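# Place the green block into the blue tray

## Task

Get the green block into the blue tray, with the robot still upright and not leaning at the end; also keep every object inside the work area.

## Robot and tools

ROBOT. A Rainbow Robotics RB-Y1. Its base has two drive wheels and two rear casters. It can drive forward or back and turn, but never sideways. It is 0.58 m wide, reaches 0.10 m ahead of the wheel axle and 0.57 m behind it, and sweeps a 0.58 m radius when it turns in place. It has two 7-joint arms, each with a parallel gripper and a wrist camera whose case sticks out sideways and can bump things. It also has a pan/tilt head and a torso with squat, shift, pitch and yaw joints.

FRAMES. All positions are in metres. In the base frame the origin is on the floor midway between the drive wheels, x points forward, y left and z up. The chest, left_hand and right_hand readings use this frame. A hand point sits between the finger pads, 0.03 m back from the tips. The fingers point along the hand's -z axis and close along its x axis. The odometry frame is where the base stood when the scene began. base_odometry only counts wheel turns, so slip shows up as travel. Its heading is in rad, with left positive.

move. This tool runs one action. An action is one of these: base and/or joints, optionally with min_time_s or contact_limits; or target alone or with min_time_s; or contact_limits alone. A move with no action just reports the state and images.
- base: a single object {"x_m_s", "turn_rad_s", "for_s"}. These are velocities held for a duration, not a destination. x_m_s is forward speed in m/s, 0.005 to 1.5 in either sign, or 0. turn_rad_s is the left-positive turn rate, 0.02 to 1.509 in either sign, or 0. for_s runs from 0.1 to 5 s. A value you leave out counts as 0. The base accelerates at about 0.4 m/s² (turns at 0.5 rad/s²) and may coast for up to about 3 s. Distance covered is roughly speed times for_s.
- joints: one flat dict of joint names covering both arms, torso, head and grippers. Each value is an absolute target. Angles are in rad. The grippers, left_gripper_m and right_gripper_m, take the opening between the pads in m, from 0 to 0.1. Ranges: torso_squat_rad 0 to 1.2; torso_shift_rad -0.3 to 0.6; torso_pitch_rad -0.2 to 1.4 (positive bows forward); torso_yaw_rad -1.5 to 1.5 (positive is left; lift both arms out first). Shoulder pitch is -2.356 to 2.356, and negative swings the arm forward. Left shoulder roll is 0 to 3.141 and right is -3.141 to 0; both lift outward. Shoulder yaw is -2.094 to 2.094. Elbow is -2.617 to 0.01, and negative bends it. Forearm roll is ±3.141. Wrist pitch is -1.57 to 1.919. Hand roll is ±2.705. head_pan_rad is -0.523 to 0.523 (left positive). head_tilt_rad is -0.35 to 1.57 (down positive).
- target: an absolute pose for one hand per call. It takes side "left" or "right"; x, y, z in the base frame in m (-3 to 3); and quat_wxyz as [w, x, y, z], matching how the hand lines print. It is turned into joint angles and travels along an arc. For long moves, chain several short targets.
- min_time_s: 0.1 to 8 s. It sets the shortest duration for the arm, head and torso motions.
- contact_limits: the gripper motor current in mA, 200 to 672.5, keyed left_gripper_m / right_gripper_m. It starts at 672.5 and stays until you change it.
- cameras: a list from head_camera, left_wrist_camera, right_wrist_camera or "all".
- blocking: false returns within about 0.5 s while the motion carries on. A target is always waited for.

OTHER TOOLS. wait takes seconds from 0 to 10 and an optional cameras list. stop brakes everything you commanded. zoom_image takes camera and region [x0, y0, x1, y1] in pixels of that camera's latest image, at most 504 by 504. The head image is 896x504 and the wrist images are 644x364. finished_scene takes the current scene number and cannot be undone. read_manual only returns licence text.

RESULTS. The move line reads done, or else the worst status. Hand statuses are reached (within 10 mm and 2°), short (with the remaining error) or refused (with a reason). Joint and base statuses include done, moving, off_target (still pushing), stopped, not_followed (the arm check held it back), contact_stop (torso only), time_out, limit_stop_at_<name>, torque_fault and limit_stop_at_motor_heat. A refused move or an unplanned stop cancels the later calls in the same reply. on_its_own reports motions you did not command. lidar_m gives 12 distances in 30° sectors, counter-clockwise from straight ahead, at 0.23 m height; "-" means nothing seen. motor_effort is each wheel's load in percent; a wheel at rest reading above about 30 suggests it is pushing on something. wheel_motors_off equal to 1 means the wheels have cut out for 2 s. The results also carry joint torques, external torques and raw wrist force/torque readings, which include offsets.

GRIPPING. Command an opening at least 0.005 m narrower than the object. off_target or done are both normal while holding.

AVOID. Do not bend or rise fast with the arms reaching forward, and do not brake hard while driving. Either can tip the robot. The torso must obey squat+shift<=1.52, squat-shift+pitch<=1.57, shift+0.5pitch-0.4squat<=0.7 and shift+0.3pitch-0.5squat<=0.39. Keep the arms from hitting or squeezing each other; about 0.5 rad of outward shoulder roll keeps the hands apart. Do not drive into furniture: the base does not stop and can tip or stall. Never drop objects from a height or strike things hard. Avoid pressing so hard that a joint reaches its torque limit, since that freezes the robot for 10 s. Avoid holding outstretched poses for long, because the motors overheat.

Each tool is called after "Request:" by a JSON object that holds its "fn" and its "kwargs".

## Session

Request:
{"fn": "move", "kwargs": {}}

Scene clock: 0.00 s.
Joint torques (N m): no reading
External joint torques (N m): no reading
Wrist force (N): no reading
Wrist torque (N m): no reading
Wrist force, peak (N): no reading
base_odometry: x=+0.000 y=+0.000 heading=+0.000
lidar_m: 2.98 2.77 2.48 1.96 1.91 2.55 2.34 2.34 2.68 2.39 2.02 2.72
base_status: not commanded
joint_positions: torso_squat_rad=+0.350 torso_shift_rad=+0.000 torso_pitch_rad=+0.000 torso_yaw_rad=+0.000 left_shoulder_pitch_rad=-0.025 left_shoulder_roll_rad=+0.045 left_shoulder_yaw_rad=+0.014 left_elbow_rad=-0.165 left_forearm_roll_rad=+0.039 left_wrist_pitch_rad=+0.015 left_hand_roll_rad=-0.001 left_gripper_m=+0.099 right_shoulder_pitch_rad=+0.049 right_shoulder_roll_rad=-0.013 right_shoulder_yaw_rad=-0.018 right_elbow_rad=-0.180 right_forearm_roll_rad=-0.013 right_wrist_pitch_rad=+0.049 right_hand_roll_rad=+0.042 right_gripper_m=+0.101 head_pan_rad=+0.000 head_tilt_rad=+0.400
joint_status: not commanded
wheel_motors_off: 0
motor_effort: left_wheel=+1 right_wheel=+2
chest: x=-0.2280 y=-0.0006 z=+1.2475 quat_wxyz=(+1.000, +0.000, +0.000, +0.000) (m; base frame)
left_hand: x=-0.1332 y=+0.2542 z=+0.5688 quat_wxyz=(+0.996, +0.021, -0.087, +0.020) (m; base frame)
right_hand: x=-0.1871 y=-0.2325 z=+0.5628 quat_wxyz=(+0.999, -0.008, -0.042, -0.002) (m; base frame)
pictures: head_camera, left_wrist_camera, right_wrist_camera

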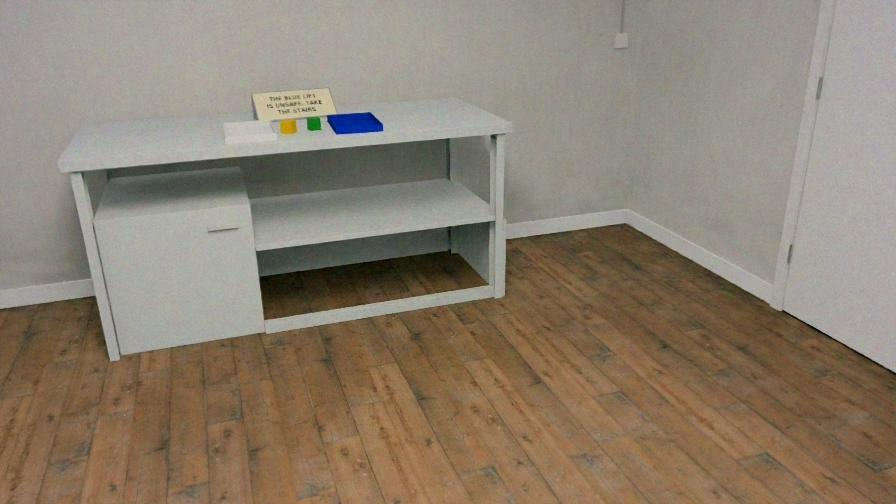

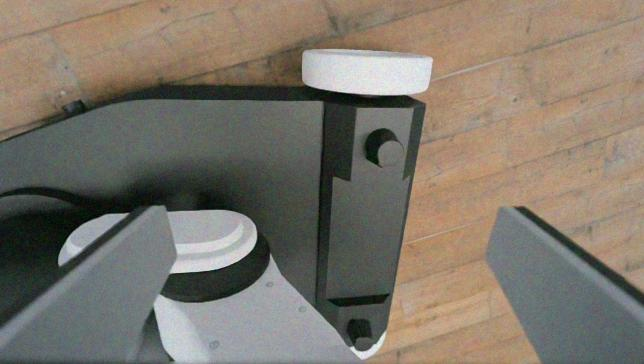

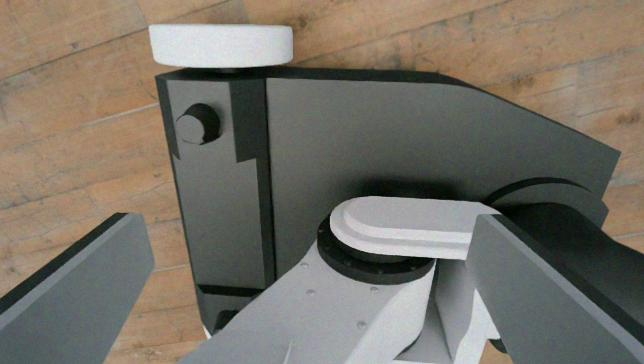

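Request:
{"fn": "move", "kwargs": {"base": {"turn_rad_s": 0.4, "for_s": 0.63}}}

Request:
{"fn": "move", "kwargs": {"base": {"x_m_s": 0.5, "for_s": 3.57}, "joints": {"right_shoulder_pitch_rad":-0.902,"right_shoulder_roll_rad":-1.412,"right_shoulder_yaw_rad":-0.161,"right_elbow_rad":-2.213,"right_forearm_roll_rad":-1.498,"right_wrist_pitch_rad":1.915,"right_hand_roll_rad":-0.892,"head_tilt_rad":0.6}, "min_time_s": 2.5}}

Request:
{"fn": "move", "kwargs": {"base": {"turn_rad_s": 0.2, "for_s": 0.45}, "cameras": ["head_camera"]}}

Scene clock: 2.17 s.
Joint torques (N m): left_arm=[-2.39 1 0.67 -0.86 -0.12 -0.51 0.08] | right_arm=[-0.11 -0.3 -0.07 -0.09 -0.08 -0.31 0.28]
External joint torques (N m): left_arm=[0.14 -0.45 0.58 -0.06 -0.13 -0.07 0.08] | right_arm=[0.57 0.57 -0.02 -0.01 -0.11 -0.09 0.27]
Wrist force (N): left_arm=[-0.2 1.6 -7.6] | right_arm=[-0.7 -0.5 -7.1]
Wrist torque (N m): left_arm=[-0.39 0.08 0.08] | right_arm=[0.22 0.17 -0.18]
Wrist force, peak (N): left_arm=[0.3 1.8 -8.5] | right_arm=[-0.7 -0.5 -7.2]
move: done
base_odometry: x=+0.000 y=+0.000 heading=+0.200
lidar_m: 2.77 2.80 1.94 1.84 1.90 2.50 2.33 2.38 2.55 2.18 2.02 2.99
base_status: done (sent for 0.63 of 0.63 s)
joint_positions: torso_squat_rad=+0.350 torso_shift_rad=+0.000 torso_pitch_rad=+0.000 torso_yaw_rad=+0.000 left_shoulder_pitch_rad=-0.025 left_shoulder_roll_rad=+0.045 left_shoulder_yaw_rad=+0.014 left_elbow_rad=-0.165 left_forearm_roll_rad=+0.039 left_wrist_pitch_rad=+0.015 left_hand_roll_rad=-0.001 left_gripper_m=+0.099 right_shoulder_pitch_rad=+0.049 right_shoulder_roll_rad=-0.013 right_shoulder_yaw_rad=-0.018 right_elbow_rad=-0.180 right_forearm_roll_rad=-0.013 right_wrist_pitch_rad=+0.049 right_hand_roll_rad=+0.042 right_gripper_m=+0.101 head_pan_rad=+0.000 head_tilt_rad=+0.400
joint_status: not commanded
wheel_motors_off: 0
motor_effort: left_wheel=+0(23) right_wheel=+3(21)
chest: x=-0.2280 y=-0.0007 z=+1.2475 quat_wxyz=(+1.000, +0.000, +0.000, +0.000) (m; base frame)
left_hand: x=-0.1332 y=+0.2542 z=+0.5688 quat_wxyz=(+0.996, +0.021, -0.087, +0.020) (m; base frame)
right_hand: x=-0.1871 y=-0.2325 z=+0.5628 quat_wxyz=(+0.999, -0.008, -0.042, -0.002) (m; base frame)
pictures: none

Scene clock: 7.30 s.
Joint torques (N m): left_arm=[-1.85 0.79 0.92 -0.62 -0.2 -0.46 0.14] | right_arm=[-10.01 -9.06 -7.63 2.93 1.06 -0.72 0.44]
External joint torques (N m): left_arm=[0.68 -0.66 0.82 0.17 -0.21 -0.03 0.15] | right_arm=[0.66 1.15 -1.46 0.06 -0.06 0.16 0.41]
Wrist force (N): left_arm=[-0.2 1.7 -7.8] | right_arm=[-3.9 0.0 -5.7]
Wrist torque (N m): left_arm=[-0.40 0.10 0.05] | right_arm=[0.20 0.05 -0.19]
Wrist force, peak (N): left_arm=[0.3 1.9 -8.6] | right_arm=[-2.3 -1.0 -7.9]
move: done
base_odometry: x=+1.748 y=+0.355 heading=+0.201
lidar_m: 1.00 1.00 1.89 1.97 2.26 2.62 4.11 3.51 2.07 2.19 2.22 1.39
base_status: done (sent for 3.57 of 3.57 s)
joint_positions: torso_squat_rad=+0.350 torso_shift_rad=+0.000 torso_pitch_rad=+0.000 torso_yaw_rad=+0.000 left_shoulder_pitch_rad=-0.025 left_shoulder_roll_rad=+0.045 left_shoulder_yaw_rad=+0.014 left_elbow_rad=-0.165 left_forearm_roll_rad=+0.039 left_wrist_pitch_rad=+0.015 left_hand_roll_rad=-0.001 left_gripper_m=+0.099 right_shoulder_pitch_rad=-0.902 right_shoulder_roll_rad=-1.412 right_shoulder_yaw_rad=-0.161 right_elbow_rad=-2.213 right_forearm_roll_rad=-1.498 right_wrist_pitch_rad=+1.915 right_hand_roll_rad=-0.892 right_gripper_m=+0.101 head_pan_rad=+0.000 head_tilt_rad=+0.600
joint_status: all done
wheel_motors_off: 0
motor_effort: left_wheel=+2(32) right_wheel=-3(34)
chest: x=-0.2280 y=-0.0006 z=+1.2475 quat_wxyz=(+1.000, +0.000, +0.000, +0.000) (m; base frame)
left_hand: x=-0.1331 y=+0.2542 z=+0.5689 quat_wxyz=(+0.996, +0.021, -0.087, +0.020) (m; base frame)
right_hand: x=+0.1202 y=-0.2997 z=+1.3804 quat_wxyz=(+0.923, +0.002, -0.385, +0.000) (m; base frame)
pictures: none

Scene clock: 8.50 s.
Joint torques (N m): left_arm=[-1.81 0.82 1.09 -0.58 -0.18 -0.57 0.06] | right_arm=[-10.01 -8.94 -7.68 2.92 1.02 -0.85 0.27]
External joint torques (N m): left_arm=[0.72 -0.63 1 0.22 -0.18 -0.13 0.07] | right_arm=[0.66 1.28 -1.51 0.04 -0.1 0.03 0.24]
Wrist force (N): left_arm=[-0.3 2.0 -8.0] | right_arm=[-4.0 -0.1 -5.7]
Wrist torque (N m): left_arm=[-0.42 0.08 0.07] | right_arm=[0.22 0.04 -0.19]
Wrist force, peak (N): left_arm=[-0.4 1.8 -8.6] | right_arm=[-4.1 -0.2 -5.9]
move: done
base_odometry: x=+1.748 y=+0.355 heading=+0.294
lidar_m: 1.01 1.04 1.90 1.97 2.25 3.02 4.12 3.18 2.08 2.19 1.39 1.46
base_status: done (sent for 0.47 of 0.47 s)
joint_positions: torso_squat_rad=+0.350 torso_shift_rad=+0.000 torso_pitch_rad=+0.000 torso_yaw_rad=+0.000 left_shoulder_pitch_rad=-0.025 left_shoulder_roll_rad=+0.045 left_shoulder_yaw_rad=+0.014 left_elbow_rad=-0.165 left_forearm_roll_rad=+0.039 left_wrist_pitch_rad=+0.015 left_hand_roll_rad=-0.001 left_gripper_m=+0.099 right_shoulder_pitch_rad=-0.902 right_shoulder_roll_rad=-1.412 right_shoulder_yaw_rad=-0.161 right_elbow_rad=-2.213 right_forearm_roll_rad=-1.498 right_wrist_pitch_rad=+1.915 right_hand_roll_rad=-0.892 right_gripper_m=+0.101 head_pan_rad=+0.000 head_tilt_rad=+0.600
joint_status: not commanded
wheel_motors_off: 0
motor_effort: left_wheel=-5(27) right_wheel=+0(26)
chest: x=-0.2280 y=-0.0006 z=+1.2475 quat_wxyz=(+1.000, +0.000, +0.000, +0.000) (m; base frame)
left_hand: x=-0.1331 y=+0.2542 z=+0.5689 quat_wxyz=(+0.996, +0.021, -0.087, +0.020) (m; base frame)
right_hand: x=+0.1202 y=-0.2998 z=+1.3804 quat_wxyz=(+0.923, +0.002, -0.385, +0.000) (m; base frame)
pictures: head_camera

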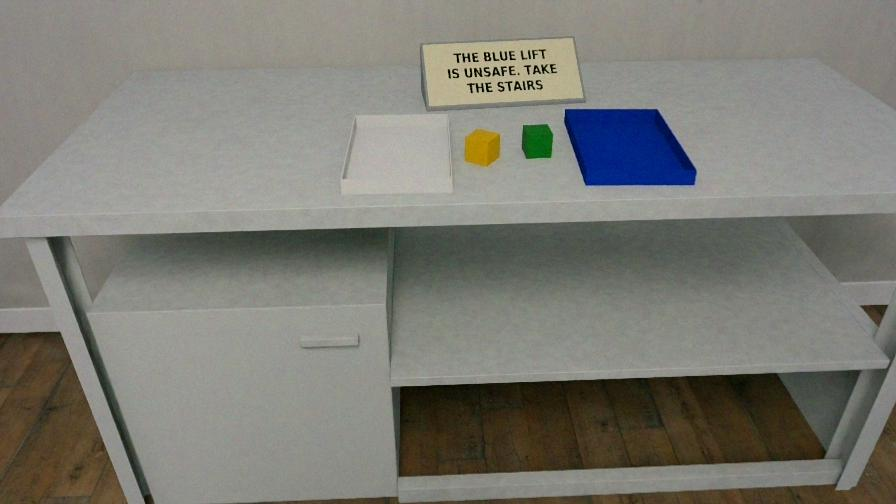

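Request:
{"fn": "move", "kwargs": {"base": {"turn_rad_s": 0.1, "for_s": 0.5}, "joints": {"torso_pitch_rad":0.7,"head_tilt_rad":0.25,"head_pan_rad":-0.4}}}

Request:
{"fn": "move", "kwargs": {"base": {"x_m_s":0.25,"for_s":2.84}, "cameras": ["head_camera","right_wrist_camera"]}}

Scene clock: 11.90 s.
Joint torques (N m): left_arm=[15.91 0.6 1.15 5.4 -0.12 0.87 0.09] | right_arm=[-8.97 -12.43 -9.38 -0.58 0.34 -0.16 0.26]
External joint torques (N m): left_arm=[0.69 -0.39 0.99 -0.67 -0.11 0 0.07] | right_arm=[0.67 2.02 -0.78 0.06 0.01 -0.03 0.26]
Wrist force (N): left_arm=[4.3 1.9 -7.1] | right_arm=[-0.3 -0.4 -7.4]
Wrist torque (N m): left_arm=[-0.39 0.34 0.05] | right_arm=[0.24 0.23 -0.15]
Wrist force, peak (N): left_arm=[3.2 2.0 -7.8] | right_arm=[-0.4 -0.4 -7.8]
move: done
base_odometry: x=+1.748 y=+0.355 heading=+0.343
lidar_m: 1.00 1.06 1.90 1.98 2.26 3.02 4.11 3.03 2.09 2.20 1.41 1.56
base_status: done (sent for 0.5 of 0.5 s)
joint_positions: torso_squat_rad=+0.350 torso_shift_rad=+0.000 torso_pitch_rad=+0.700 torso_yaw_rad=+0.000 left_shoulder_pitch_rad=-0.025 left_shoulder_roll_rad=+0.045 left_shoulder_yaw_rad=+0.014 left_elbow_rad=-0.165 left_forearm_roll_rad=+0.039 left_wrist_pitch_rad=+0.015 left_hand_roll_rad=-0.001 left_gripper_m=+0.099 right_shoulder_pitch_rad=-0.902 right_shoulder_roll_rad=-1.412 right_shoulder_yaw_rad=-0.161 right_elbow_rad=-2.213 right_forearm_roll_rad=-1.498 right_wrist_pitch_rad=+1.915 right_hand_roll_rad=-0.892 right_gripper_m=+0.101 head_pan_rad=-0.400 head_tilt_rad=+0.250
joint_status: all done
wheel_motors_off: 0
motor_effort: left_wheel=-6(25) right_wheel=+0(19)
chest: x=-0.0286 y=-0.0006 z=+1.1747 quat_wxyz=(+0.939, +0.000, +0.343, +0.000) (m; base frame)
left_hand: x=-0.3935 y=+0.2542 z=+0.5946 quat_wxyz=(+0.965, +0.027, +0.260, +0.012) (m; base frame)
right_hand: x=+0.3235 y=-0.2995 z=+1.0520 quat_wxyz=(+0.999, +0.002, -0.046, +0.000) (m; base frame)
pictures: none

Scene clock: 15.70 s.
Joint torques (N m): left_arm=[16.48 0.45 0.95 5.53 -0.16 0.9 0.12] | right_arm=[-9.01 -12.57 -9.4 -0.49 0.22 -0.02 0.23]
External joint torques (N m): left_arm=[1.26 -0.53 0.79 -0.54 -0.15 0.03 0.09] | right_arm=[0.62 1.88 -0.8 0.15 -0.11 0.11 0.23]
Wrist force (N): left_arm=[4.4 1.8 -7.2] | right_arm=[-0.3 -0.4 -7.2]
Wrist torque (N m): left_arm=[-0.41 0.34 0.04] | right_arm=[0.23 0.24 -0.16]
Wrist force, peak (N): left_arm=[4.3 1.2 -7.4] | right_arm=[-0.3 -0.5 -7.7]
move: done
base_odometry: x=+2.415 y=+0.594 heading=+0.343
lidar_m: 0.28 0.30 0.44 1.96 2.06 3.09 4.82 2.54 2.29 1.07 1.11 0.98
base_status: done (sent for 2.83 of 2.83 s)
joint_positions: torso_squat_rad=+0.350 torso_shift_rad=+0.000 torso_pitch_rad=+0.700 torso_yaw_rad=+0.000 left_shoulder_pitch_rad=-0.025 left_shoulder_roll_rad=+0.045 left_shoulder_yaw_rad=+0.014 left_elbow_rad=-0.165 left_forearm_roll_rad=+0.039 left_wrist_pitch_rad=+0.015 left_hand_roll_rad=-0.001 left_gripper_m=+0.099 right_shoulder_pitch_rad=-0.902 right_shoulder_roll_rad=-1.412 right_shoulder_yaw_rad=-0.161 right_elbow_rad=-2.213 right_forearm_roll_rad=-1.498 right_wrist_pitch_rad=+1.915 right_hand_roll_rad=-0.892 right_gripper_m=+0.101 head_pan_rad=-0.400 head_tilt_rad=+0.250
joint_status: not commanded
wheel_motors_off: 0
motor_effort: left_wheel=-1(24) right_wheel=-4(25)
chest: x=-0.0286 y=-0.0006 z=+1.1747 quat_wxyz=(+0.939, +0.000, +0.343, +0.000) (m; base frame)
left_hand: x=-0.3934 y=+0.2542 z=+0.5946 quat_wxyz=(+0.965, +0.027, +0.260, +0.012) (m; base frame)
right_hand: x=+0.3235 y=-0.2995 z=+1.0520 quat_wxyz=(+0.999, +0.002, -0.046, +0.000) (m; base frame)
pictures: head_camera, right_wrist_camera

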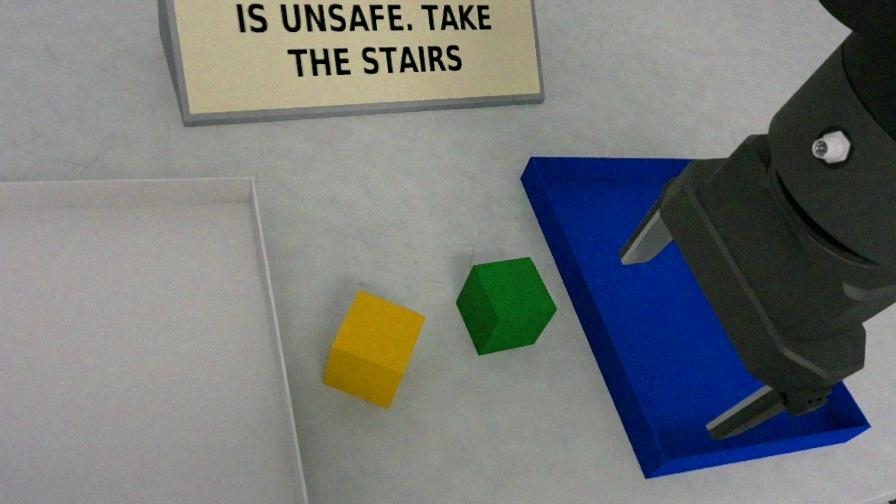

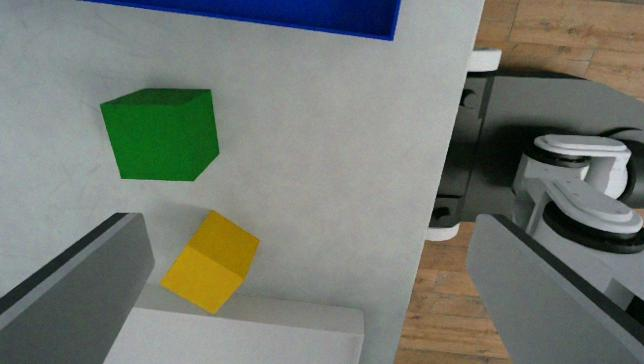

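Request:
{"fn": "move", "kwargs": {"base": {"x_m_s":0.1,"for_s":0.4}}}

Request:
{"fn": "move", "kwargs": {"target": {"side":"right","x":0.40,"y":-0.28,"z":1.0,"quat_wxyz":[1,0,0,0]}, "min_time_s": 1.5, "cameras": ["right_wrist_camera"]}}

Scene clock: 17.03 s.
Joint torques (N m): left_arm=[16.48 0.45 0.92 5.56 -0.13 0.87 0.09] | right_arm=[-8.87 -12.92 -9.27 -0.4 0.36 -0.12 0.26]
External joint torques (N m): left_arm=[1.26 -0.53 0.75 -0.51 -0.12 0.01 0.07] | right_arm=[0.76 1.53 -0.67 0.24 0.02 0.01 0.25]
Wrist force (N): left_arm=[3.8 2.0 -7.0] | right_arm=[-0.4 -0.6 -7.4]
Wrist torque (N m): left_arm=[-0.43 0.27 0.04] | right_arm=[0.26 0.24 -0.15]
Wrist force, peak (N): left_arm=[4.1 2.2 -7.3] | right_arm=[-0.3 -0.4 -7.7]
move: done
base_odometry: x=+2.453 y=+0.607 heading=+0.344
lidar_m: 0.26 0.27 0.39 1.97 2.05 3.11 4.86 2.56 2.29 1.07 1.12 0.93
base_status: done (sent for 0.4 of 0.4 s)
joint_positions: torso_squat_rad=+0.350 torso_shift_rad=+0.000 torso_pitch_rad=+0.700 torso_yaw_rad=+0.000 left_shoulder_pitch_rad=-0.025 left_shoulder_roll_rad=+0.045 left_shoulder_yaw_rad=+0.014 left_elbow_rad=-0.165 left_forearm_roll_rad=+0.039 left_wrist_pitch_rad=+0.015 left_hand_roll_rad=-0.001 left_gripper_m=+0.099 right_shoulder_pitch_rad=-0.902 right_shoulder_roll_rad=-1.412 right_shoulder_yaw_rad=-0.161 right_elbow_rad=-2.213 right_forearm_roll_rad=-1.498 right_wrist_pitch_rad=+1.915 right_hand_roll_rad=-0.892 right_gripper_m=+0.101 head_pan_rad=-0.400 head_tilt_rad=+0.250
joint_status: not commanded
wheel_motors_off: 0
motor_effort: left_wheel=-1(22) right_wheel=-3(18)
chest: x=-0.0286 y=-0.0006 z=+1.1747 quat_wxyz=(+0.939, +0.000, +0.343, +0.000) (m; base frame)
left_hand: x=-0.3934 y=+0.2542 z=+0.5946 quat_wxyz=(+0.965, +0.027, +0.260, +0.012) (m; base frame)
right_hand: x=+0.3235 y=-0.2995 z=+1.0520 quat_wxyz=(+0.999, +0.002, -0.046, +0.000) (m; base frame)
pictures: none

Scene clock: 18.87 s.
Joint torques (N m): left_arm=[16.31 0.49 0.98 5.63 -0.14 0.78 0.17] | right_arm=[-15.26 -11.49 -8.41 -2.15 0.3 -0.16 0.57]
External joint torques (N m): left_arm=[1.1 -0.49 0.82 -0.45 -0.14 -0.09 0.15] | right_arm=[-0.29 1.95 0.75 0.5 0.07 -0.14 0.57]
Wrist force (N): left_arm=[4.1 1.6 -7.1] | right_arm=[0.2 -0.5 -7.3]
Wrist torque (N m): left_arm=[-0.35 0.33 0.07] | right_arm=[0.21 0.27 -0.22]
Wrist force, peak (N): left_arm=[4.2 2.0 -7.2] | right_arm=[-0.6 -0.5 -7.5]
move: done
base_odometry: x=+2.453 y=+0.607 heading=+0.344
lidar_m: 0.24 0.27 0.37 1.99 2.05 3.12 4.86 2.55 2.30 1.08 1.14 0.93
base_status: not commanded
joint_positions: torso_squat_rad=+0.350 torso_shift_rad=+0.000 torso_pitch_rad=+0.700 torso_yaw_rad=+0.000 left_shoulder_pitch_rad=-0.025 left_shoulder_roll_rad=+0.045 left_shoulder_yaw_rad=+0.014 left_elbow_rad=-0.165 left_forearm_roll_rad=+0.039 left_wrist_pitch_rad=+0.015 left_hand_roll_rad=-0.001 left_gripper_m=+0.099 right_shoulder_pitch_rad=-1.300 right_shoulder_roll_rad=-1.224 right_shoulder_yaw_rad=+0.301 right_elbow_rad=-1.790 right_forearm_roll_rad=-1.296 right_wrist_pitch_rad=+1.902 right_hand_roll_rad=-0.730 right_gripper_m=+0.101 head_pan_rad=-0.400 head_tilt_rad=+0.250
joint_status: all done
wheel_motors_off: 0
motor_effort: left_wheel=+0(1) right_wheel=-3(4)
chest: x=-0.0286 y=-0.0006 z=+1.1747 quat_wxyz=(+0.939, +0.000, +0.343, +0.000) (m; base frame)
left_hand: x=-0.3934 y=+0.2542 z=+0.5946 quat_wxyz=(+0.965, +0.027, +0.260, +0.012) (m; base frame)
right_hand: x=+0.3999 y=-0.2800 z=+1.0000 quat_wxyz=(+1.000, +0.000, +0.000, +0.000) (m; base frame)
right_hand_status: reached (checked arc, planned for 1.5 s): 0 mm and 0.0 deg off.
pictures: right_wrist_camera

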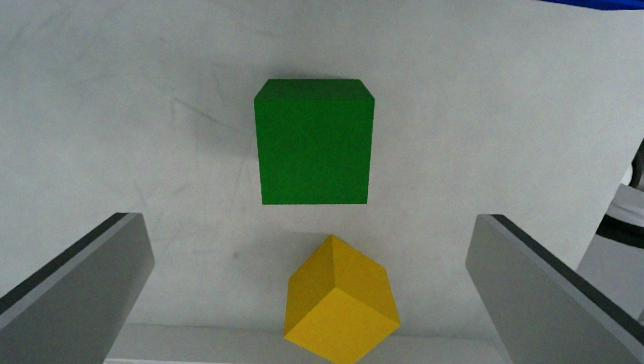

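Request:
{"fn": "move", "kwargs": {"target": {"side":"right","x":0.402,"y":-0.283,"z":0.90,"quat_wxyz":[1,0,0,0]}, "min_time_s": 1.5, "cameras": ["right_wrist_camera"]}}

Request:
{"fn": "move", "kwargs": {"joints": {"right_gripper_m":0.04}}}

Request:
{"fn": "move", "kwargs": {"target": {"side":"right","x":0.402,"y":-0.283,"z":1.0,"quat_wxyz":[1,0,0,0]}, "min_time_s": 1.2}}

Request:
{"fn": "move", "kwargs": {"target": {"side":"right","x":0.385,"y":-0.46,"z":1.0,"quat_wxyz":[1,0,0,0]}, "min_time_s": 1.5, "cameras": ["head_camera","right_wrist_camera"]}}

Scene clock: 21.10 s.
Joint torques (N m): left_arm=[16.12 0.66 0.96 5.63 -0.16 0.87 0.09] | right_arm=[-12.6 -11.1 -7.9 -3.25 0.47 -0.28 0.59]
External joint torques (N m): left_arm=[0.9 -0.32 0.8 -0.45 -0.15 0 0.06] | right_arm=[1.9 2.52 1.16 0.54 0.23 -0.25 0.59]
Wrist force (N): left_arm=[4.0 1.6 -7.2] | right_arm=[0.1 -0.5 -7.5]
Wrist torque (N m): left_arm=[-0.38 0.27 0.06] | right_arm=[0.24 0.27 -0.23]
Wrist force, peak (N): left_arm=[3.8 1.8 -7.6] | right_arm=[0.1 -0.5 -7.7]
move: done
base_odometry: x=+2.453 y=+0.607 heading=+0.344
lidar_m: 0.25 0.27 0.38 1.97 2.06 3.12 4.86 2.55 2.29 1.07 1.13 0.93
base_status: not commanded
joint_positions: torso_squat_rad=+0.350 torso_shift_rad=+0.000 torso_pitch_rad=+0.700 torso_yaw_rad=+0.000 left_shoulder_pitch_rad=-0.025 left_shoulder_roll_rad=+0.045 left_shoulder_yaw_rad=+0.014 left_elbow_rad=-0.165 left_forearm_roll_rad=+0.039 left_wrist_pitch_rad=+0.015 left_hand_roll_rad=-0.001 left_gripper_m=+0.099 right_shoulder_pitch_rad=-1.149 right_shoulder_roll_rad=-1.131 right_shoulder_yaw_rad=+0.391 right_elbow_rad=-1.700 right_forearm_roll_rad=-1.121 right_wrist_pitch_rad=+1.683 right_hand_roll_rad=-0.647 right_gripper_m=+0.101 head_pan_rad=-0.400 head_tilt_rad=+0.250
joint_status: all done
wheel_motors_off: 0
motor_effort: left_wheel=+0(0) right_wheel=-3(3)
chest: x=-0.0286 y=-0.0006 z=+1.1747 quat_wxyz=(+0.939, +0.000, +0.343, +0.000) (m; base frame)
left_hand: x=-0.3934 y=+0.2542 z=+0.5946 quat_wxyz=(+0.965, +0.027, +0.260, +0.012) (m; base frame)
right_hand: x=+0.4019 y=-0.2830 z=+0.9003 quat_wxyz=(+1.000, +0.000, +0.000, +0.000) (m; base frame)
right_hand_status: reached (checked arc, planned for 1.5 s): 0 mm and 0.0 deg off.
pictures: right_wrist_camera

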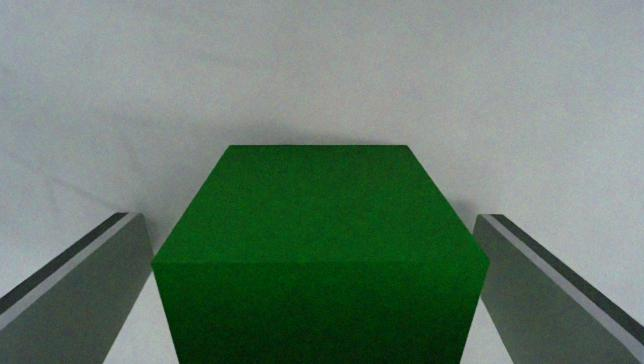

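Scene clock: 22.30 s.
Joint torques (N m): left_arm=[16.14 0.58 1.03 5.51 -0.21 0.93 0.15] | right_arm=[-12.47 -11.16 -8.01 -3.24 0.45 -0.48 0.64]
External joint torques (N m): left_arm=[0.93 -0.4 0.87 -0.56 -0.21 0.06 0.12] | right_arm=[2.03 2.46 1.05 0.54 0.21 -0.46 0.64]
Wrist force (N): left_arm=[4.1 1.9 -7.1] | right_arm=[-0.3 -0.5 -7.2]
Wrist torque (N m): left_arm=[-0.40 0.33 0.05] | right_arm=[0.24 0.23 -0.24]
Wrist force, peak (N): left_arm=[4.4 1.9 -7.4] | right_arm=[-0.2 -0.6 -7.6]
move: off_target
base_odometry: x=+2.453 y=+0.607 heading=+0.344
lidar_m: 0.25 0.26 0.37 1.97 2.04 3.10 4.87 2.56 2.30 1.07 1.13 0.94
base_status: not commanded
joint_positions: torso_squat_rad=+0.350 torso_shift_rad=+0.000 torso_pitch_rad=+0.700 torso_yaw_rad=+0.000 left_shoulder_pitch_rad=-0.025 left_shoulder_roll_rad=+0.045 left_shoulder_yaw_rad=+0.014 left_elbow_rad=-0.165 left_forearm_roll_rad=+0.039 left_wrist_pitch_rad=+0.015 left_hand_roll_rad=-0.001 left_gripper_m=+0.099 right_shoulder_pitch_rad=-1.149 right_shoulder_roll_rad=-1.131 right_shoulder_yaw_rad=+0.391 right_elbow_rad=-1.700 right_forearm_roll_rad=-1.121 right_wrist_pitch_rad=+1.683 right_hand_roll_rad=-0.647 right_gripper_m=+0.050 head_pan_rad=-0.400 head_tilt_rad=+0.250
joint_status: right_gripper_m off_target (ended at +0.050, target +0.040)
wheel_motors_off: 0
motor_effort: left_wheel=+0(0) right_wheel=-3(4)
chest: x=-0.0286 y=-0.0006 z=+1.1747 quat_wxyz=(+0.939, +0.000, +0.343, +0.000) (m; base frame)
left_hand: x=-0.3934 y=+0.2542 z=+0.5946 quat_wxyz=(+0.965, +0.027, +0.260, +0.012) (m; base frame)
right_hand: x=+0.4019 y=-0.2830 z=+0.9003 quat_wxyz=(+1.000, +0.000, +0.000, +0.000) (m; base frame)
pictures: none

Scene clock: 23.83 s.
Joint torques (N m): left_arm=[16.17 0.6 0.95 5.6 -0.16 0.9 0.09] | right_arm=[-15.12 -12.67 -10.94 -3.08 -0.07 0.28 0.03]
External joint torques (N m): left_arm=[0.95 -0.38 0.79 -0.48 -0.16 0.03 0.06] | right_arm=[-0.1 0.86 -1.79 -0.4 -0.29 0.3 0.03]
Wrist force (N): left_arm=[3.8 1.7 -7.2] | right_arm=[0.0 -0.4 -8.0]
Wrist torque (N m): left_arm=[-0.38 0.29 0.05] | right_arm=[0.19 0.24 -0.13]
Wrist force, peak (N): left_arm=[4.3 1.3 -7.5] | right_arm=[0.0 -0.7 -8.7]
move: done
base_odometry: x=+2.453 y=+0.607 heading=+0.344
lidar_m: 0.26 0.27 0.38 1.96 2.06 3.12 4.86 2.55 2.29 1.07 1.13 0.93
base_status: not commanded
joint_positions: torso_squat_rad=+0.350 torso_shift_rad=+0.000 torso_pitch_rad=+0.700 torso_yaw_rad=+0.000 left_shoulder_pitch_rad=-0.025 left_shoulder_roll_rad=+0.045 left_shoulder_yaw_rad=+0.014 left_elbow_rad=-0.165 left_forearm_roll_rad=+0.039 left_wrist_pitch_rad=+0.015 left_hand_roll_rad=-0.001 left_gripper_m=+0.099 right_shoulder_pitch_rad=-1.299 right_shoulder_roll_rad=-1.223 right_shoulder_yaw_rad=+0.297 right_elbow_rad=-1.776 right_forearm_roll_rad=-1.291 right_wrist_pitch_rad=+1.903 right_hand_roll_rad=-0.715 right_gripper_m=+0.050 head_pan_rad=-0.400 head_tilt_rad=+0.250
joint_status: all done
wheel_motors_off: 0
motor_effort: left_wheel=+0(0) right_wheel=-3(3)
chest: x=-0.0286 y=-0.0006 z=+1.1747 quat_wxyz=(+0.939, +0.000, +0.343, +0.000) (m; base frame)
left_hand: x=-0.3934 y=+0.2542 z=+0.5946 quat_wxyz=(+0.965, +0.027, +0.260, +0.012) (m; base frame)
right_hand: x=+0.4019 y=-0.2830 z=+0.9997 quat_wxyz=(+1.000, +0.000, +0.000, +0.000) (m; base frame)
right_hand_status: reached (checked arc, planned for 1.2 s): 0 mm and 0.0 deg off.
pictures: none

Scene clock: 25.67 s.
Joint torques (N m): left_arm=[16.08 0.71 1.01 5.7 -0.2 0.92 0.16] | right_arm=[-8.67 -18.39 -12.1 -0.55 0.05 -0.3 0.51]
External joint torques (N m): left_arm=[0.86 -0.27 0.85 -0.37 -0.2 0.05 0.13] | right_arm=[1.66 1.98 -2.36 0.58 -0.2 -0.25 0.51]
Wrist force (N): left_arm=[3.6 1.8 -6.9] | right_arm=[0.0 -0.6 -8.4]
Wrist torque (N m): left_arm=[-0.40 0.26 0.04] | right_arm=[0.23 0.21 -0.21]
Wrist force, peak (N): left_arm=[4.5 1.7 -7.2] | right_arm=[0.0 -0.5 -8.8]
move: done
base_odometry: x=+2.453 y=+0.607 heading=+0.344
lidar_m: 0.24 0.26 0.38 1.97 2.05 3.11 4.86 2.57 2.29 1.07 1.13 0.94
base_status: not commanded
joint_positions: torso_squat_rad=+0.350 torso_shift_rad=+0.000 torso_pitch_rad=+0.700 torso_yaw_rad=+0.000 left_shoulder_pitch_rad=-0.025 left_shoulder_roll_rad=+0.045 left_shoulder_yaw_rad=+0.014 left_elbow_rad=-0.165 left_forearm_roll_rad=+0.039 left_wrist_pitch_rad=+0.015 left_hand_roll_rad=-0.001 left_gripper_m=+0.099 right_shoulder_pitch_rad=-0.865 right_shoulder_roll_rad=-1.544 right_shoulder_yaw_rad=+0.022 right_elbow_rad=-1.487 right_forearm_roll_rad=-1.451 right_wrist_pitch_rad=+1.670 right_hand_roll_rad=-0.185 right_gripper_m=+0.050 head_pan_rad=-0.400 head_tilt_rad=+0.250
joint_status: all done
wheel_motors_off: 0
motor_effort: left_wheel=+0(0) right_wheel=-3(3)
chest: x=-0.0286 y=-0.0006 z=+1.1747 quat_wxyz=(+0.939, +0.000, +0.343, +0.000) (m; base frame)
left_hand: x=-0.3934 y=+0.2542 z=+0.5946 quat_wxyz=(+0.965, +0.027, +0.260, +0.012) (m; base frame)
right_hand: x=+0.3849 y=-0.4601 z=+1.0000 quat_wxyz=(+1.000, -0.001, +0.000, -0.001) (m; base frame)
right_hand_status: reached (checked arc, planned for 1.5 s): 0 mm and 0.1 deg off.
pictures: head_camera, right_wrist_camera

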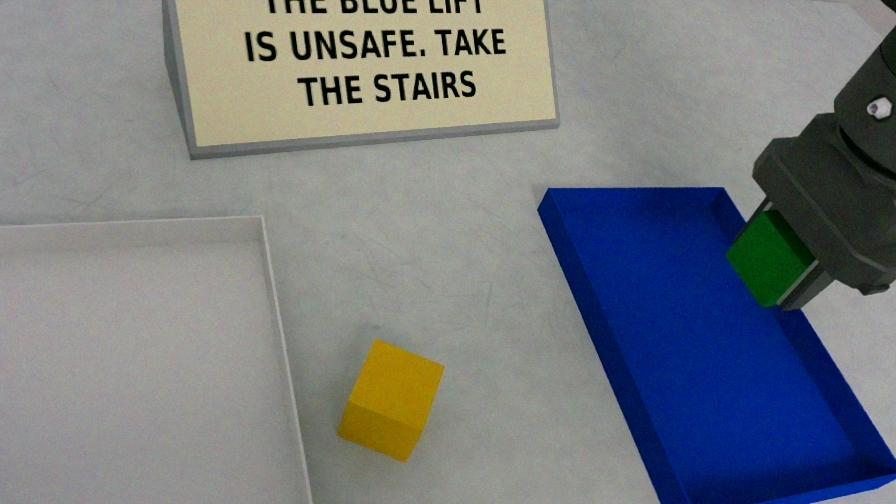

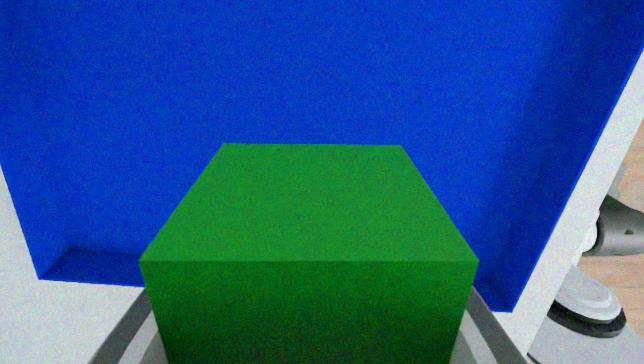

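Request:
{"fn": "move", "kwargs": {"target": {"side":"right","x":0.385,"y":-0.46,"z":0.915,"quat_wxyz":[1,0,0,0]}, "min_time_s": 1.3}}

Request:
{"fn": "move", "kwargs": {"target": {"side":"right","x":0.385,"y":-0.46,"z":0.9035,"quat_wxyz":[1,0,0,0]}, "min_time_s": 0.8, "cameras": ["right_wrist_camera"]}}

Scene clock: 27.57 s.
Joint torques (N m): left_arm=[16.02 0.38 0.73 5.53 -0.15 0.89 0.19] | right_arm=[-9.07 -17.75 -8.35 -1.63 0.33 -0.36 0.7]
External joint torques (N m): left_arm=[0.81 -0.6 0.57 -0.54 -0.15 0.02 0.17] | right_arm=[1.3 2.37 1.08 0.38 0.09 -0.31 0.7]
Wrist force (N): left_arm=[3.9 1.9 -6.8] | right_arm=[-0.1 -0.6 -8.0]
Wrist torque (N m): left_arm=[-0.40 0.30 0.05] | right_arm=[0.22 0.21 -0.23]
Wrist force, peak (N): left_arm=[4.4 1.7 -7.3] | right_arm=[0.1 -0.7 -8.6]
move: done
base_odometry: x=+2.453 y=+0.607 heading=+0.344
lidar_m: 0.25 0.26 0.38 1.99 2.06 3.11 4.85 2.55 2.30 1.08 1.14 0.94
base_status: not commanded
joint_positions: torso_squat_rad=+0.350 torso_shift_rad=+0.000 torso_pitch_rad=+0.700 torso_yaw_rad=+0.000 left_shoulder_pitch_rad=-0.025 left_shoulder_roll_rad=+0.045 left_shoulder_yaw_rad=+0.014 left_elbow_rad=-0.165 left_forearm_roll_rad=+0.039 left_wrist_pitch_rad=+0.015 left_hand_roll_rad=-0.001 left_gripper_m=+0.099 right_shoulder_pitch_rad=-0.837 right_shoulder_roll_rad=-1.399 right_shoulder_yaw_rad=+0.120 right_elbow_rad=-1.427 right_forearm_roll_rad=-1.321 right_wrist_pitch_rad=+1.521 right_hand_roll_rad=-0.149 right_gripper_m=+0.050 head_pan_rad=-0.400 head_tilt_rad=+0.250
joint_status: all done
wheel_motors_off: 0
motor_effort: left_wheel=+0(0) right_wheel=-3(3)
chest: x=-0.0286 y=-0.0006 z=+1.1747 quat_wxyz=(+0.939, +0.000, +0.343, +0.000) (m; base frame)
left_hand: x=-0.3934 y=+0.2542 z=+0.5946 quat_wxyz=(+0.965, +0.027, +0.260, +0.012) (m; base frame)
right_hand: x=+0.3850 y=-0.4599 z=+0.9151 quat_wxyz=(+1.000, +0.000, +0.000, +0.000) (m; base frame)
right_hand_status: reached (checked arc, planned for 1.3 s): 0 mm and 0.0 deg off.
pictures: none

Scene clock: 28.70 s.
Joint torques (N m): left_arm=[16.13 0.45 1.14 5.49 -0.18 0.84 0.06] | right_arm=[-11.38 -17.47 -8.34 -1.39 0.46 -0.47 0.64]
External joint torques (N m): left_arm=[0.91 -0.54 0.98 -0.58 -0.17 -0.03 0.04] | right_arm=[-1 2.6 1 0.72 0.22 -0.42 0.64]
Wrist force (N): left_arm=[4.3 1.5 -7.0] | right_arm=[0.1 -0.5 -8.0]
Wrist torque (N m): left_arm=[-0.36 0.33 0.04] | right_arm=[0.20 0.25 -0.22]
Wrist force, peak (N): left_arm=[4.2 1.8 -7.5] | right_arm=[0.1 -0.5 -8.3]
move: done
base_odometry: x=+2.453 y=+0.607 heading=+0.344
lidar_m: 0.25 0.26 0.39 1.98 2.04 3.11 4.85 2.54 2.29 1.08 1.14 0.93
base_status: not commanded
joint_positions: torso_squat_rad=+0.350 torso_shift_rad=+0.000 torso_pitch_rad=+0.700 torso_yaw_rad=+0.000 left_shoulder_pitch_rad=-0.025 left_shoulder_roll_rad=+0.045 left_shoulder_yaw_rad=+0.014 left_elbow_rad=-0.165 left_forearm_roll_rad=+0.039 left_wrist_pitch_rad=+0.015 left_hand_roll_rad=-0.001 left_gripper_m=+0.099 right_shoulder_pitch_rad=-0.838 right_shoulder_roll_rad=-1.378 right_shoulder_yaw_rad=+0.135 right_elbow_rad=-1.412 right_forearm_roll_rad=-1.304 right_wrist_pitch_rad=+1.502 right_hand_roll_rad=-0.142 right_gripper_m=+0.050 head_pan_rad=-0.400 head_tilt_rad=+0.250
joint_status: all done
wheel_motors_off: 0
motor_effort: left_wheel=+0(0) right_wheel=-3(3)
chest: x=-0.0286 y=-0.0006 z=+1.1747 quat_wxyz=(+0.939, +0.000, +0.343, +0.000) (m; base frame)
left_hand: x=-0.3934 y=+0.2542 z=+0.5946 quat_wxyz=(+0.965, +0.027, +0.260, +0.012) (m; base frame)
right_hand: x=+0.3845 y=-0.4598 z=+0.9038 quat_wxyz=(+1.000, +0.000, +0.000, +0.000) (m; base frame)
right_hand_status: reached (checked arc, planned for 0.8 s): 1 mm and 0.0 deg off.
pictures: right_wrist_camera

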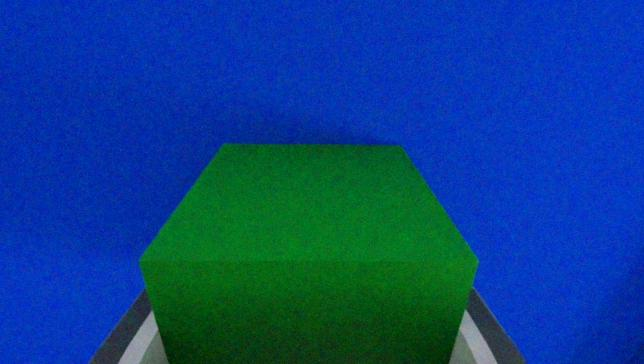

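Request:
{"fn": "move", "kwargs": {"target": {"side":"right","x":0.385,"y":-0.46,"z":0.9015,"quat_wxyz":[1,0,0,0]}, "min_time_s": 0.6}}

Request:
{"fn": "move", "kwargs": {"joints": {"right_gripper_m":0.085}}}

Request:
{"fn": "move", "kwargs": {"target": {"side":"right","x":0.385,"y":-0.46,"z":1.03,"quat_wxyz":[1,0,0,0]}, "min_time_s": 1.2, "cameras": ["right_wrist_camera"]}}

Scene clock: 29.77 s.
Joint torques (N m): left_arm=[16.22 0.55 1.05 5.51 -0.24 0.82 0.15] | right_arm=[-8.3 -14.08 -5.49 -0.31 0.89 -1.15 0.66]
External joint torques (N m): left_arm=[1.02 -0.42 0.88 -0.56 -0.24 -0.05 0.13] | right_arm=[2.11 6 3.82 1.83 0.65 -1.1 0.66]
Wrist force (N): left_arm=[3.7 1.5 -7.0] | right_arm=[-3.1 0.2 6.3]
Wrist torque (N m): left_arm=[-0.35 0.29 0.03] | right_arm=[0.41 0.26 -0.19]
Wrist force, peak (N): left_arm=[4.2 1.6 -7.5] | right_arm=[0.0 -0.6 -8.3]
move: done
base_odometry: x=+2.453 y=+0.607 heading=+0.344
lidar_m: 0.26 0.26 0.38 1.98 2.04 3.10 4.85 2.56 2.30 1.08 1.12 0.92
base_status: not commanded
joint_positions: torso_squat_rad=+0.350 torso_shift_rad=+0.000 torso_pitch_rad=+0.700 torso_yaw_rad=+0.000 left_shoulder_pitch_rad=-0.025 left_shoulder_roll_rad=+0.045 left_shoulder_yaw_rad=+0.014 left_elbow_rad=-0.165 left_forearm_roll_rad=+0.039 left_wrist_pitch_rad=+0.015 left_hand_roll_rad=-0.001 left_gripper_m=+0.099 right_shoulder_pitch_rad=-0.841 right_shoulder_roll_rad=-1.374 right_shoulder_yaw_rad=+0.138 right_elbow_rad=-1.406 right_forearm_roll_rad=-1.300 right_wrist_pitch_rad=+1.499 right_hand_roll_rad=-0.139 right_gripper_m=+0.050 head_pan_rad=-0.400 head_tilt_rad=+0.250
joint_status: all done
wheel_motors_off: 0
motor_effort: left_wheel=+0(0) right_wheel=-3(3)
chest: x=-0.0288 y=-0.0005 z=+1.1748 quat_wxyz=(+0.939, +0.000, +0.343, +0.000) (m; base frame)
left_hand: x=-0.3934 y=+0.2542 z=+0.5945 quat_wxyz=(+0.965, +0.026, +0.260, +0.012) (m; base frame)
right_hand: x=+0.3853 y=-0.4601 z=+0.9026 quat_wxyz=(+1.000, +0.000, -0.001, +0.000) (m; base frame)
right_hand_status: reached (checked arc, planned for 0.6 s): 1 mm and 0.1 deg off.
pictures: none

Scene clock: 30.63 s.
Joint torques (N m): left_arm=[16.13 0.58 0.78 5.73 -0.2 0.86 0.19] | right_arm=[-8.79 -17.11 -8.51 -1.47 0.5 -0.35 0.63]
External joint torques (N m): left_arm=[0.92 -0.4 0.61 -0.34 -0.19 -0.01 0.16] | right_arm=[1.62 2.96 0.8 0.67 0.25 -0.31 0.63]
Wrist force (N): left_arm=[3.7 2.0 -6.9] | right_arm=[-0.1 -0.4 -7.2]
Wrist torque (N m): left_arm=[-0.41 0.28 0.04] | right_arm=[0.18 0.23 -0.22]
Wrist force, peak (N): left_arm=[3.9 1.9 -7.4] | right_arm=[-0.4 -0.3 -7.7]
move: done
base_odometry: x=+2.453 y=+0.607 heading=+0.344
lidar_m: 0.26 0.27 0.39 1.99 2.04 3.11 4.86 2.53 2.28 1.07 1.12 0.94
base_status: not commanded
joint_positions: torso_squat_rad=+0.350 torso_shift_rad=+0.000 torso_pitch_rad=+0.700 torso_yaw_rad=+0.000 left_shoulder_pitch_rad=-0.025 left_shoulder_roll_rad=+0.045 left_shoulder_yaw_rad=+0.014 left_elbow_rad=-0.165 left_forearm_roll_rad=+0.039 left_wrist_pitch_rad=+0.015 left_hand_roll_rad=-0.001 left_gripper_m=+0.099 right_shoulder_pitch_rad=-0.841 right_shoulder_roll_rad=-1.373 right_shoulder_yaw_rad=+0.139 right_elbow_rad=-1.406 right_forearm_roll_rad=-1.299 right_wrist_pitch_rad=+1.498 right_hand_roll_rad=-0.139 right_gripper_m=+0.085 head_pan_rad=-0.400 head_tilt_rad=+0.250
joint_status: all done
wheel_motors_off: 0
motor_effort: left_wheel=+1(1) right_wheel=-3(3)
chest: x=-0.0287 y=-0.0006 z=+1.1747 quat_wxyz=(+0.939, +0.000, +0.343, +0.000) (m; base frame)
left_hand: x=-0.3934 y=+0.2542 z=+0.5946 quat_wxyz=(+0.965, +0.027, +0.260, +0.012) (m; base frame)
right_hand: x=+0.3851 y=-0.4599 z=+0.9019 quat_wxyz=(+1.000, +0.000, +0.000, +0.000) (m; base frame)
pictures: none

Scene clock: 32.17 s.
Joint torques (N m): left_arm=[16.09 0.47 0.91 5.62 -0.13 0.95 0.07] | right_arm=[-10.4 -18.27 -11.55 -1.13 0.03 0.14 -0.05]
External joint torques (N m): left_arm=[0.88 -0.51 0.74 -0.45 -0.12 0.08 0.04] | right_arm=[0 2.12 -1.88 -0.18 -0.21 0.18 -0.05]
Wrist force (N): left_arm=[3.8 1.5 -7.2] | right_arm=[0.1 -0.8 -7.3]
Wrist torque (N m): left_arm=[-0.35 0.28 0.05] | right_arm=[0.22 0.24 -0.11]
Wrist force, peak (N): left_arm=[4.0 1.8 -7.4] | right_arm=[-0.2 -0.5 -8.0]
move: done
base_odometry: x=+2.453 y=+0.607 heading=+0.344
lidar_m: 0.26 0.26 0.38 1.98 2.05 3.12 4.86 2.57 2.31 1.08 1.13 0.94
base_status: not commanded
joint_positions: torso_squat_rad=+0.350 torso_shift_rad=+0.000 torso_pitch_rad=+0.700 torso_yaw_rad=+0.000 left_shoulder_pitch_rad=-0.025 left_shoulder_roll_rad=+0.045 left_shoulder_yaw_rad=+0.014 left_elbow_rad=-0.165 left_forearm_roll_rad=+0.039 left_wrist_pitch_rad=+0.015 left_hand_roll_rad=-0.001 left_gripper_m=+0.099 right_shoulder_pitch_rad=-0.907 right_shoulder_roll_rad=-1.582 right_shoulder_yaw_rad=+0.003 right_elbow_rad=-1.480 right_forearm_roll_rad=-1.486 right_wrist_pitch_rad=+1.732 right_hand_roll_rad=-0.185 right_gripper_m=+0.085 head_pan_rad=-0.400 head_tilt_rad=+0.250
joint_status: all done
wheel_motors_off: 0
motor_effort: left_wheel=+1(1) right_wheel=-3(3)
chest: x=-0.0287 y=-0.0006 z=+1.1747 quat_wxyz=(+0.939, +0.000, +0.343, +0.000) (m; base frame)
left_hand: x=-0.3934 y=+0.2542 z=+0.5946 quat_wxyz=(+0.965, +0.027, +0.260, +0.012) (m; base frame)
right_hand: x=+0.3850 y=-0.4600 z=+1.0297 quat_wxyz=(+1.000, +0.000, +0.001, +0.000) (m; base frame)
right_hand_status: reached (checked arc, planned for 1.2 s): 0 mm and 0.1 deg off.
pictures: right_wrist_camera

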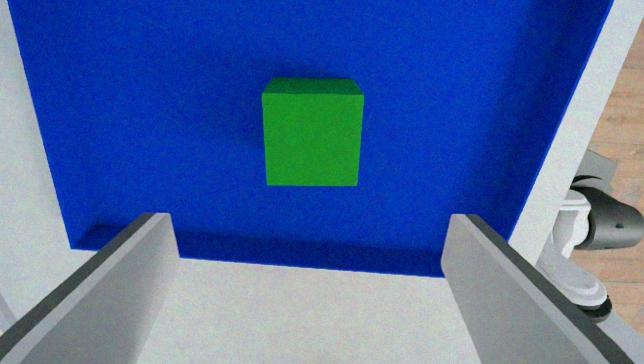

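Request:
{"fn": "finished_scene", "kwargs": {"scene": 2}}

The scene is finished: the task was done.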